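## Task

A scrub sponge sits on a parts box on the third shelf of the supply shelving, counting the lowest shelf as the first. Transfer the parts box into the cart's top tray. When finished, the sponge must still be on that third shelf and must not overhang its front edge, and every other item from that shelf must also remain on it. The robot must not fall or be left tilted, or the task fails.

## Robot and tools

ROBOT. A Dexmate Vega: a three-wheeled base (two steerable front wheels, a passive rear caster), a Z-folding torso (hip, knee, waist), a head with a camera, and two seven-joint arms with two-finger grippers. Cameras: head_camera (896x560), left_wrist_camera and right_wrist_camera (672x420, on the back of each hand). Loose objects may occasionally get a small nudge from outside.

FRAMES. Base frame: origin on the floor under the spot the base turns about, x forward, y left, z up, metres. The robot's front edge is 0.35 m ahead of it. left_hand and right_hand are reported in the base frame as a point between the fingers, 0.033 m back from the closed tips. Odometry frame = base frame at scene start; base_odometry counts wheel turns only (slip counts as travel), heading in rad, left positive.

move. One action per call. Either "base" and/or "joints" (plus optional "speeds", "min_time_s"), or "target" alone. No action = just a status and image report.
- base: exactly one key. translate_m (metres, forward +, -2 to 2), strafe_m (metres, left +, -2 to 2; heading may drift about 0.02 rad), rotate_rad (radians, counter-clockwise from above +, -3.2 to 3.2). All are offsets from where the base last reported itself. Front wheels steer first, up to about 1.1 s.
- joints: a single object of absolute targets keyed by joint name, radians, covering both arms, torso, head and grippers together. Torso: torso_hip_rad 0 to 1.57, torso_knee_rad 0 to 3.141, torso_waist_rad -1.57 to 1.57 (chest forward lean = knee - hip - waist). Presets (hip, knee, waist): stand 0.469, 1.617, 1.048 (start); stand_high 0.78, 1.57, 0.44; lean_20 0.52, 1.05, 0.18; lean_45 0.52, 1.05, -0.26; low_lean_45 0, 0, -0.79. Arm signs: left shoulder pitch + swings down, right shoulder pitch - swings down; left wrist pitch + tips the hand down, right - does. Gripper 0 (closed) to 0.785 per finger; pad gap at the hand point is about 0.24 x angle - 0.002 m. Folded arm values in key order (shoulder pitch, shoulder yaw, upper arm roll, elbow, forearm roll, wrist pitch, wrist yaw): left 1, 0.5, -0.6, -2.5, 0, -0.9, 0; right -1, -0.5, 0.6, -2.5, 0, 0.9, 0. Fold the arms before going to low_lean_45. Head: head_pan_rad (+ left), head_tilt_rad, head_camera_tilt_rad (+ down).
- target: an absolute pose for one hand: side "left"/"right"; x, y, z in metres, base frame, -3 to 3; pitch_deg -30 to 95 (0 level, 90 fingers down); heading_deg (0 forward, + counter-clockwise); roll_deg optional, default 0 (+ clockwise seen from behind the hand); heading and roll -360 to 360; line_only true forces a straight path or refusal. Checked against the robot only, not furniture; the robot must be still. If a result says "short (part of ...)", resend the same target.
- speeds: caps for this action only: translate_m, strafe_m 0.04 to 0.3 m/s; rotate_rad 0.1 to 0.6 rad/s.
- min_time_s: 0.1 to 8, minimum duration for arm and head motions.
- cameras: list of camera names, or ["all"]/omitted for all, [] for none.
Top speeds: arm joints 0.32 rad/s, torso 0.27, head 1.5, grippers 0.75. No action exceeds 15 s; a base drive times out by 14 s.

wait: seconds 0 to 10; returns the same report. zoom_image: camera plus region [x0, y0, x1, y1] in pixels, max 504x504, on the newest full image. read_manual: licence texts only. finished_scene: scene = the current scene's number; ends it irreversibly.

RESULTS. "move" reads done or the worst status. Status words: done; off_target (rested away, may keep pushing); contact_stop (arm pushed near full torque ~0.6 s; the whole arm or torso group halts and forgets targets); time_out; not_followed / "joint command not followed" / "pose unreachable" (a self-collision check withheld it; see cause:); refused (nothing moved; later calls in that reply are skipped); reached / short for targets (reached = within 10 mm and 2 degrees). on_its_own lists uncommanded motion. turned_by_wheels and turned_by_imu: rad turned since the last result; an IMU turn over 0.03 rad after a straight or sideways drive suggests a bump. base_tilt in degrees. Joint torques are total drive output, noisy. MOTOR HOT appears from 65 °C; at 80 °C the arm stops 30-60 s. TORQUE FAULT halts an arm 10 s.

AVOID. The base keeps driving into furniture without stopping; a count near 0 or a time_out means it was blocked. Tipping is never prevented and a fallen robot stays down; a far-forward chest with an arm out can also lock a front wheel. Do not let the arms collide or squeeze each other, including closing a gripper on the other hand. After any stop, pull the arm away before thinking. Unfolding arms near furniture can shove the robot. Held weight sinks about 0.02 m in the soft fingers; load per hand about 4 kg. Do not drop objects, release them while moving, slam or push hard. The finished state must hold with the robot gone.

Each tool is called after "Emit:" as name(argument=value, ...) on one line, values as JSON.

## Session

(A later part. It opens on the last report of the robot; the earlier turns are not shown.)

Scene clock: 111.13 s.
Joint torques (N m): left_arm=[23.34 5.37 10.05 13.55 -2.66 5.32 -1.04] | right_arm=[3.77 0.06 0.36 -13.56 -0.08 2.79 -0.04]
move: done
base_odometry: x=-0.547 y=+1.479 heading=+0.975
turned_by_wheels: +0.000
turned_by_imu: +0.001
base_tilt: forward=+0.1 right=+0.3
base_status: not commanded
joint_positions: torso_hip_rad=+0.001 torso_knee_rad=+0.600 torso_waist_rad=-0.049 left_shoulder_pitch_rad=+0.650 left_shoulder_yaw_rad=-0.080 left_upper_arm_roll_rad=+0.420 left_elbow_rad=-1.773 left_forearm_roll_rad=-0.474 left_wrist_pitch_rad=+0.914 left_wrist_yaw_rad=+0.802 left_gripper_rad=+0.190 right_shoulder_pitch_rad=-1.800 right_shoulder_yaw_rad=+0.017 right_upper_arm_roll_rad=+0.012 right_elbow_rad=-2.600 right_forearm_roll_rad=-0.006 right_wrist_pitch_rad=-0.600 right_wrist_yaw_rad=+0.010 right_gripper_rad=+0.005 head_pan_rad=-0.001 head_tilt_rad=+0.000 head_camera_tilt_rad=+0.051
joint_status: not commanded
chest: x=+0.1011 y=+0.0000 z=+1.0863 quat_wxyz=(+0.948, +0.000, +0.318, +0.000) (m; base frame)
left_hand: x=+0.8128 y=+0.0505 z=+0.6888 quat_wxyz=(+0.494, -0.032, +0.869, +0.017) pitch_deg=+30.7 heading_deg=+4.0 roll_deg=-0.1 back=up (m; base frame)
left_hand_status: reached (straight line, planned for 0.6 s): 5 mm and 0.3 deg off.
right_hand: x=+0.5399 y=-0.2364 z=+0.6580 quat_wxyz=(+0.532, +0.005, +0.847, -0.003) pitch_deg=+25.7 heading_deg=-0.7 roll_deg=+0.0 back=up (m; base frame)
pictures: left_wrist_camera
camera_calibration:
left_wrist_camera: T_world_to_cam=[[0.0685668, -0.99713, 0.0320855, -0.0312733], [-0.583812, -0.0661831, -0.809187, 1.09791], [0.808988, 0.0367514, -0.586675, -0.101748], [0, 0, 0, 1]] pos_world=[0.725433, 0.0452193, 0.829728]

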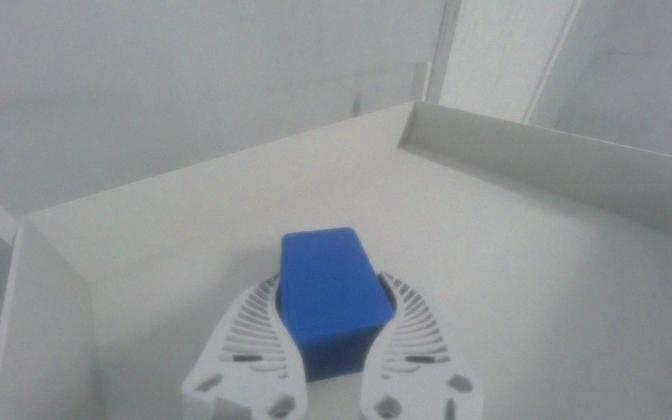

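Emit:
move(joints={"left_gripper_rad": 0.52}, cameras=["left_wrist_camera"])

Emit:
move(target={"side":"left","x":0.755,"y":0.05,"z":0.72,"pitch_deg":32,"heading_deg":4}, cameras=["left_wrist_camera"])

Scene clock: 112.60 s.
Joint torques (N m): left_arm=[30.19 7.55 10.36 17.93 -2.79 6.1 -1.05] | right_arm=[3.72 2.08 0.45 -13.67 -0.31 3.29 -0.27]
move: done
base_odometry: x=-0.547 y=+1.479 heading=+0.975
turned_by_wheels: +0.000
turned_by_imu: +0.000
base_tilt: forward=+0.1 right=+0.3
base_status: not commanded
joint_positions: torso_hip_rad=+0.001 torso_knee_rad=+0.600 torso_waist_rad=-0.049 left_shoulder_pitch_rad=+0.651 left_shoulder_yaw_rad=-0.078 left_upper_arm_roll_rad=+0.421 left_elbow_rad=-1.771 left_forearm_roll_rad=-0.473 left_wrist_pitch_rad=+0.909 left_wrist_yaw_rad=+0.800 left_gripper_rad=+0.520 right_shoulder_pitch_rad=-1.800 right_shoulder_yaw_rad=+0.017 right_upper_arm_roll_rad=+0.012 right_elbow_rad=-2.600 right_forearm_roll_rad=-0.006 right_wrist_pitch_rad=-0.600 right_wrist_yaw_rad=+0.010 right_gripper_rad=+0.005 head_pan_rad=-0.001 head_tilt_rad=+0.000 head_camera_tilt_rad=+0.051
joint_status: all done
chest: x=+0.1009 y=+0.0000 z=+1.0863 quat_wxyz=(+0.948, +0.000, +0.318, +0.000) (m; base frame)
left_hand: x=+0.8130 y=+0.0504 z=+0.6887 quat_wxyz=(+0.495, -0.032, +0.868, +0.017) pitch_deg=+30.6 heading_deg=+4.0 roll_deg=-0.2 back=up (m; base frame)
right_hand: x=+0.5398 y=-0.2364 z=+0.6582 quat_wxyz=(+0.532, +0.005, +0.847, -0.003) pitch_deg=+25.7 heading_deg=-0.7 roll_deg=+0.0 back=up (m; base frame)
pictures: left_wrist_camera
camera_calibration:
left_wrist_camera: T_world_to_cam=[[0.0683668, -0.997128, 0.0325909, -0.0316312], [-0.581851, -0.0663875, -0.810581, 1.09735], [0.810417, 0.0364537, -0.584719, -0.104483], [0, 0, 0, 1]] pos_world=[0.725334, 0.045119, 0.829431]

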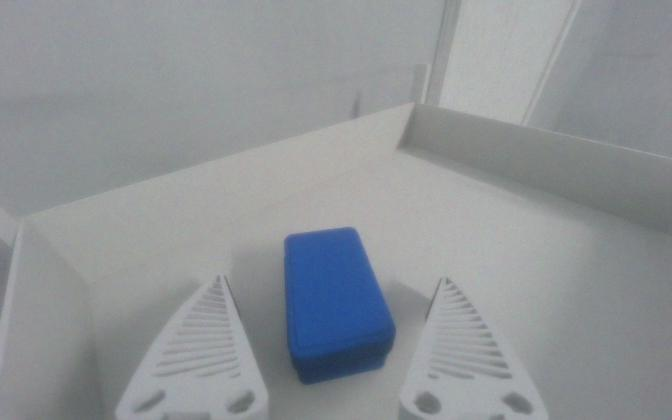

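Scene clock: 115.27 s.
Joint torques (N m): left_arm=[-6.64 -15.67 5.62 -8.03 -2.82 0.23 -0.76] | right_arm=[3.08 0.05 0.86 -12.84 -0.12 3.66 -0.18]
move: done
base_odometry: x=-0.547 y=+1.479 heading=+0.975
turned_by_wheels: +0.000
turned_by_imu: +0.001
base_tilt: forward=+0.1 right=+0.3
base_status: not commanded
joint_positions: torso_hip_rad=+0.001 torso_knee_rad=+0.600 torso_waist_rad=-0.050 left_shoulder_pitch_rad=+0.757 left_shoulder_yaw_rad=-0.121 left_upper_arm_roll_rad=+0.414 left_elbow_rad=-2.039 left_forearm_roll_rad=-0.511 left_wrist_pitch_rad=+1.113 left_wrist_yaw_rad=+0.920 left_gripper_rad=+0.520 right_shoulder_pitch_rad=-1.800 right_shoulder_yaw_rad=+0.017 right_upper_arm_roll_rad=+0.012 right_elbow_rad=-2.600 right_forearm_roll_rad=-0.006 right_wrist_pitch_rad=-0.600 right_wrist_yaw_rad=+0.010 right_gripper_rad=+0.005 head_pan_rad=-0.001 head_tilt_rad=+0.000 head_camera_tilt_rad=+0.051
joint_status: not commanded
chest: x=+0.1019 y=+0.0000 z=+1.0860 quat_wxyz=(+0.948, +0.000, +0.319, +0.000) (m; base frame)
left_hand: x=+0.7567 y=+0.0504 z=+0.7180 quat_wxyz=(+0.484, -0.031, +0.874, +0.017) pitch_deg=+32.1 heading_deg=+4.1 roll_deg=+0.0 back=up (m; base frame)
left_hand_status: reached (straight line, planned for 1.2 s): 3 mm and 0.1 deg off.
right_hand: x=+0.5401 y=-0.2364 z=+0.6571 quat_wxyz=(+0.531, +0.005, +0.847, -0.003) pitch_deg=+25.8 heading_deg=-0.7 roll_deg=+0.0 back=up (m; base frame)
pictures: left_wrist_camera
camera_calibration:
left_wrist_camera: T_world_to_cam=[[0.0683221, -0.997224, 0.029611, -0.0264542], [-0.6023, -0.0648899, -0.795628, 1.09301], [0.79534, 0.0365243, -0.605062, -0.0157177], [0, 0, 0, 1]] pos_world=[0.672626, 0.0451183, 0.860899]

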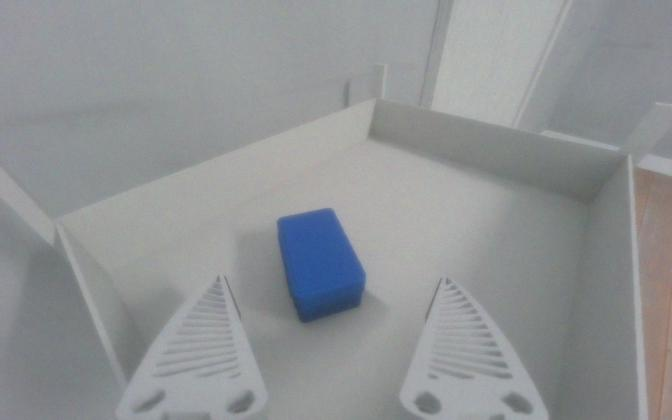

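Emit:
finished_scene(scene=3)

The scene is finished: the task was done.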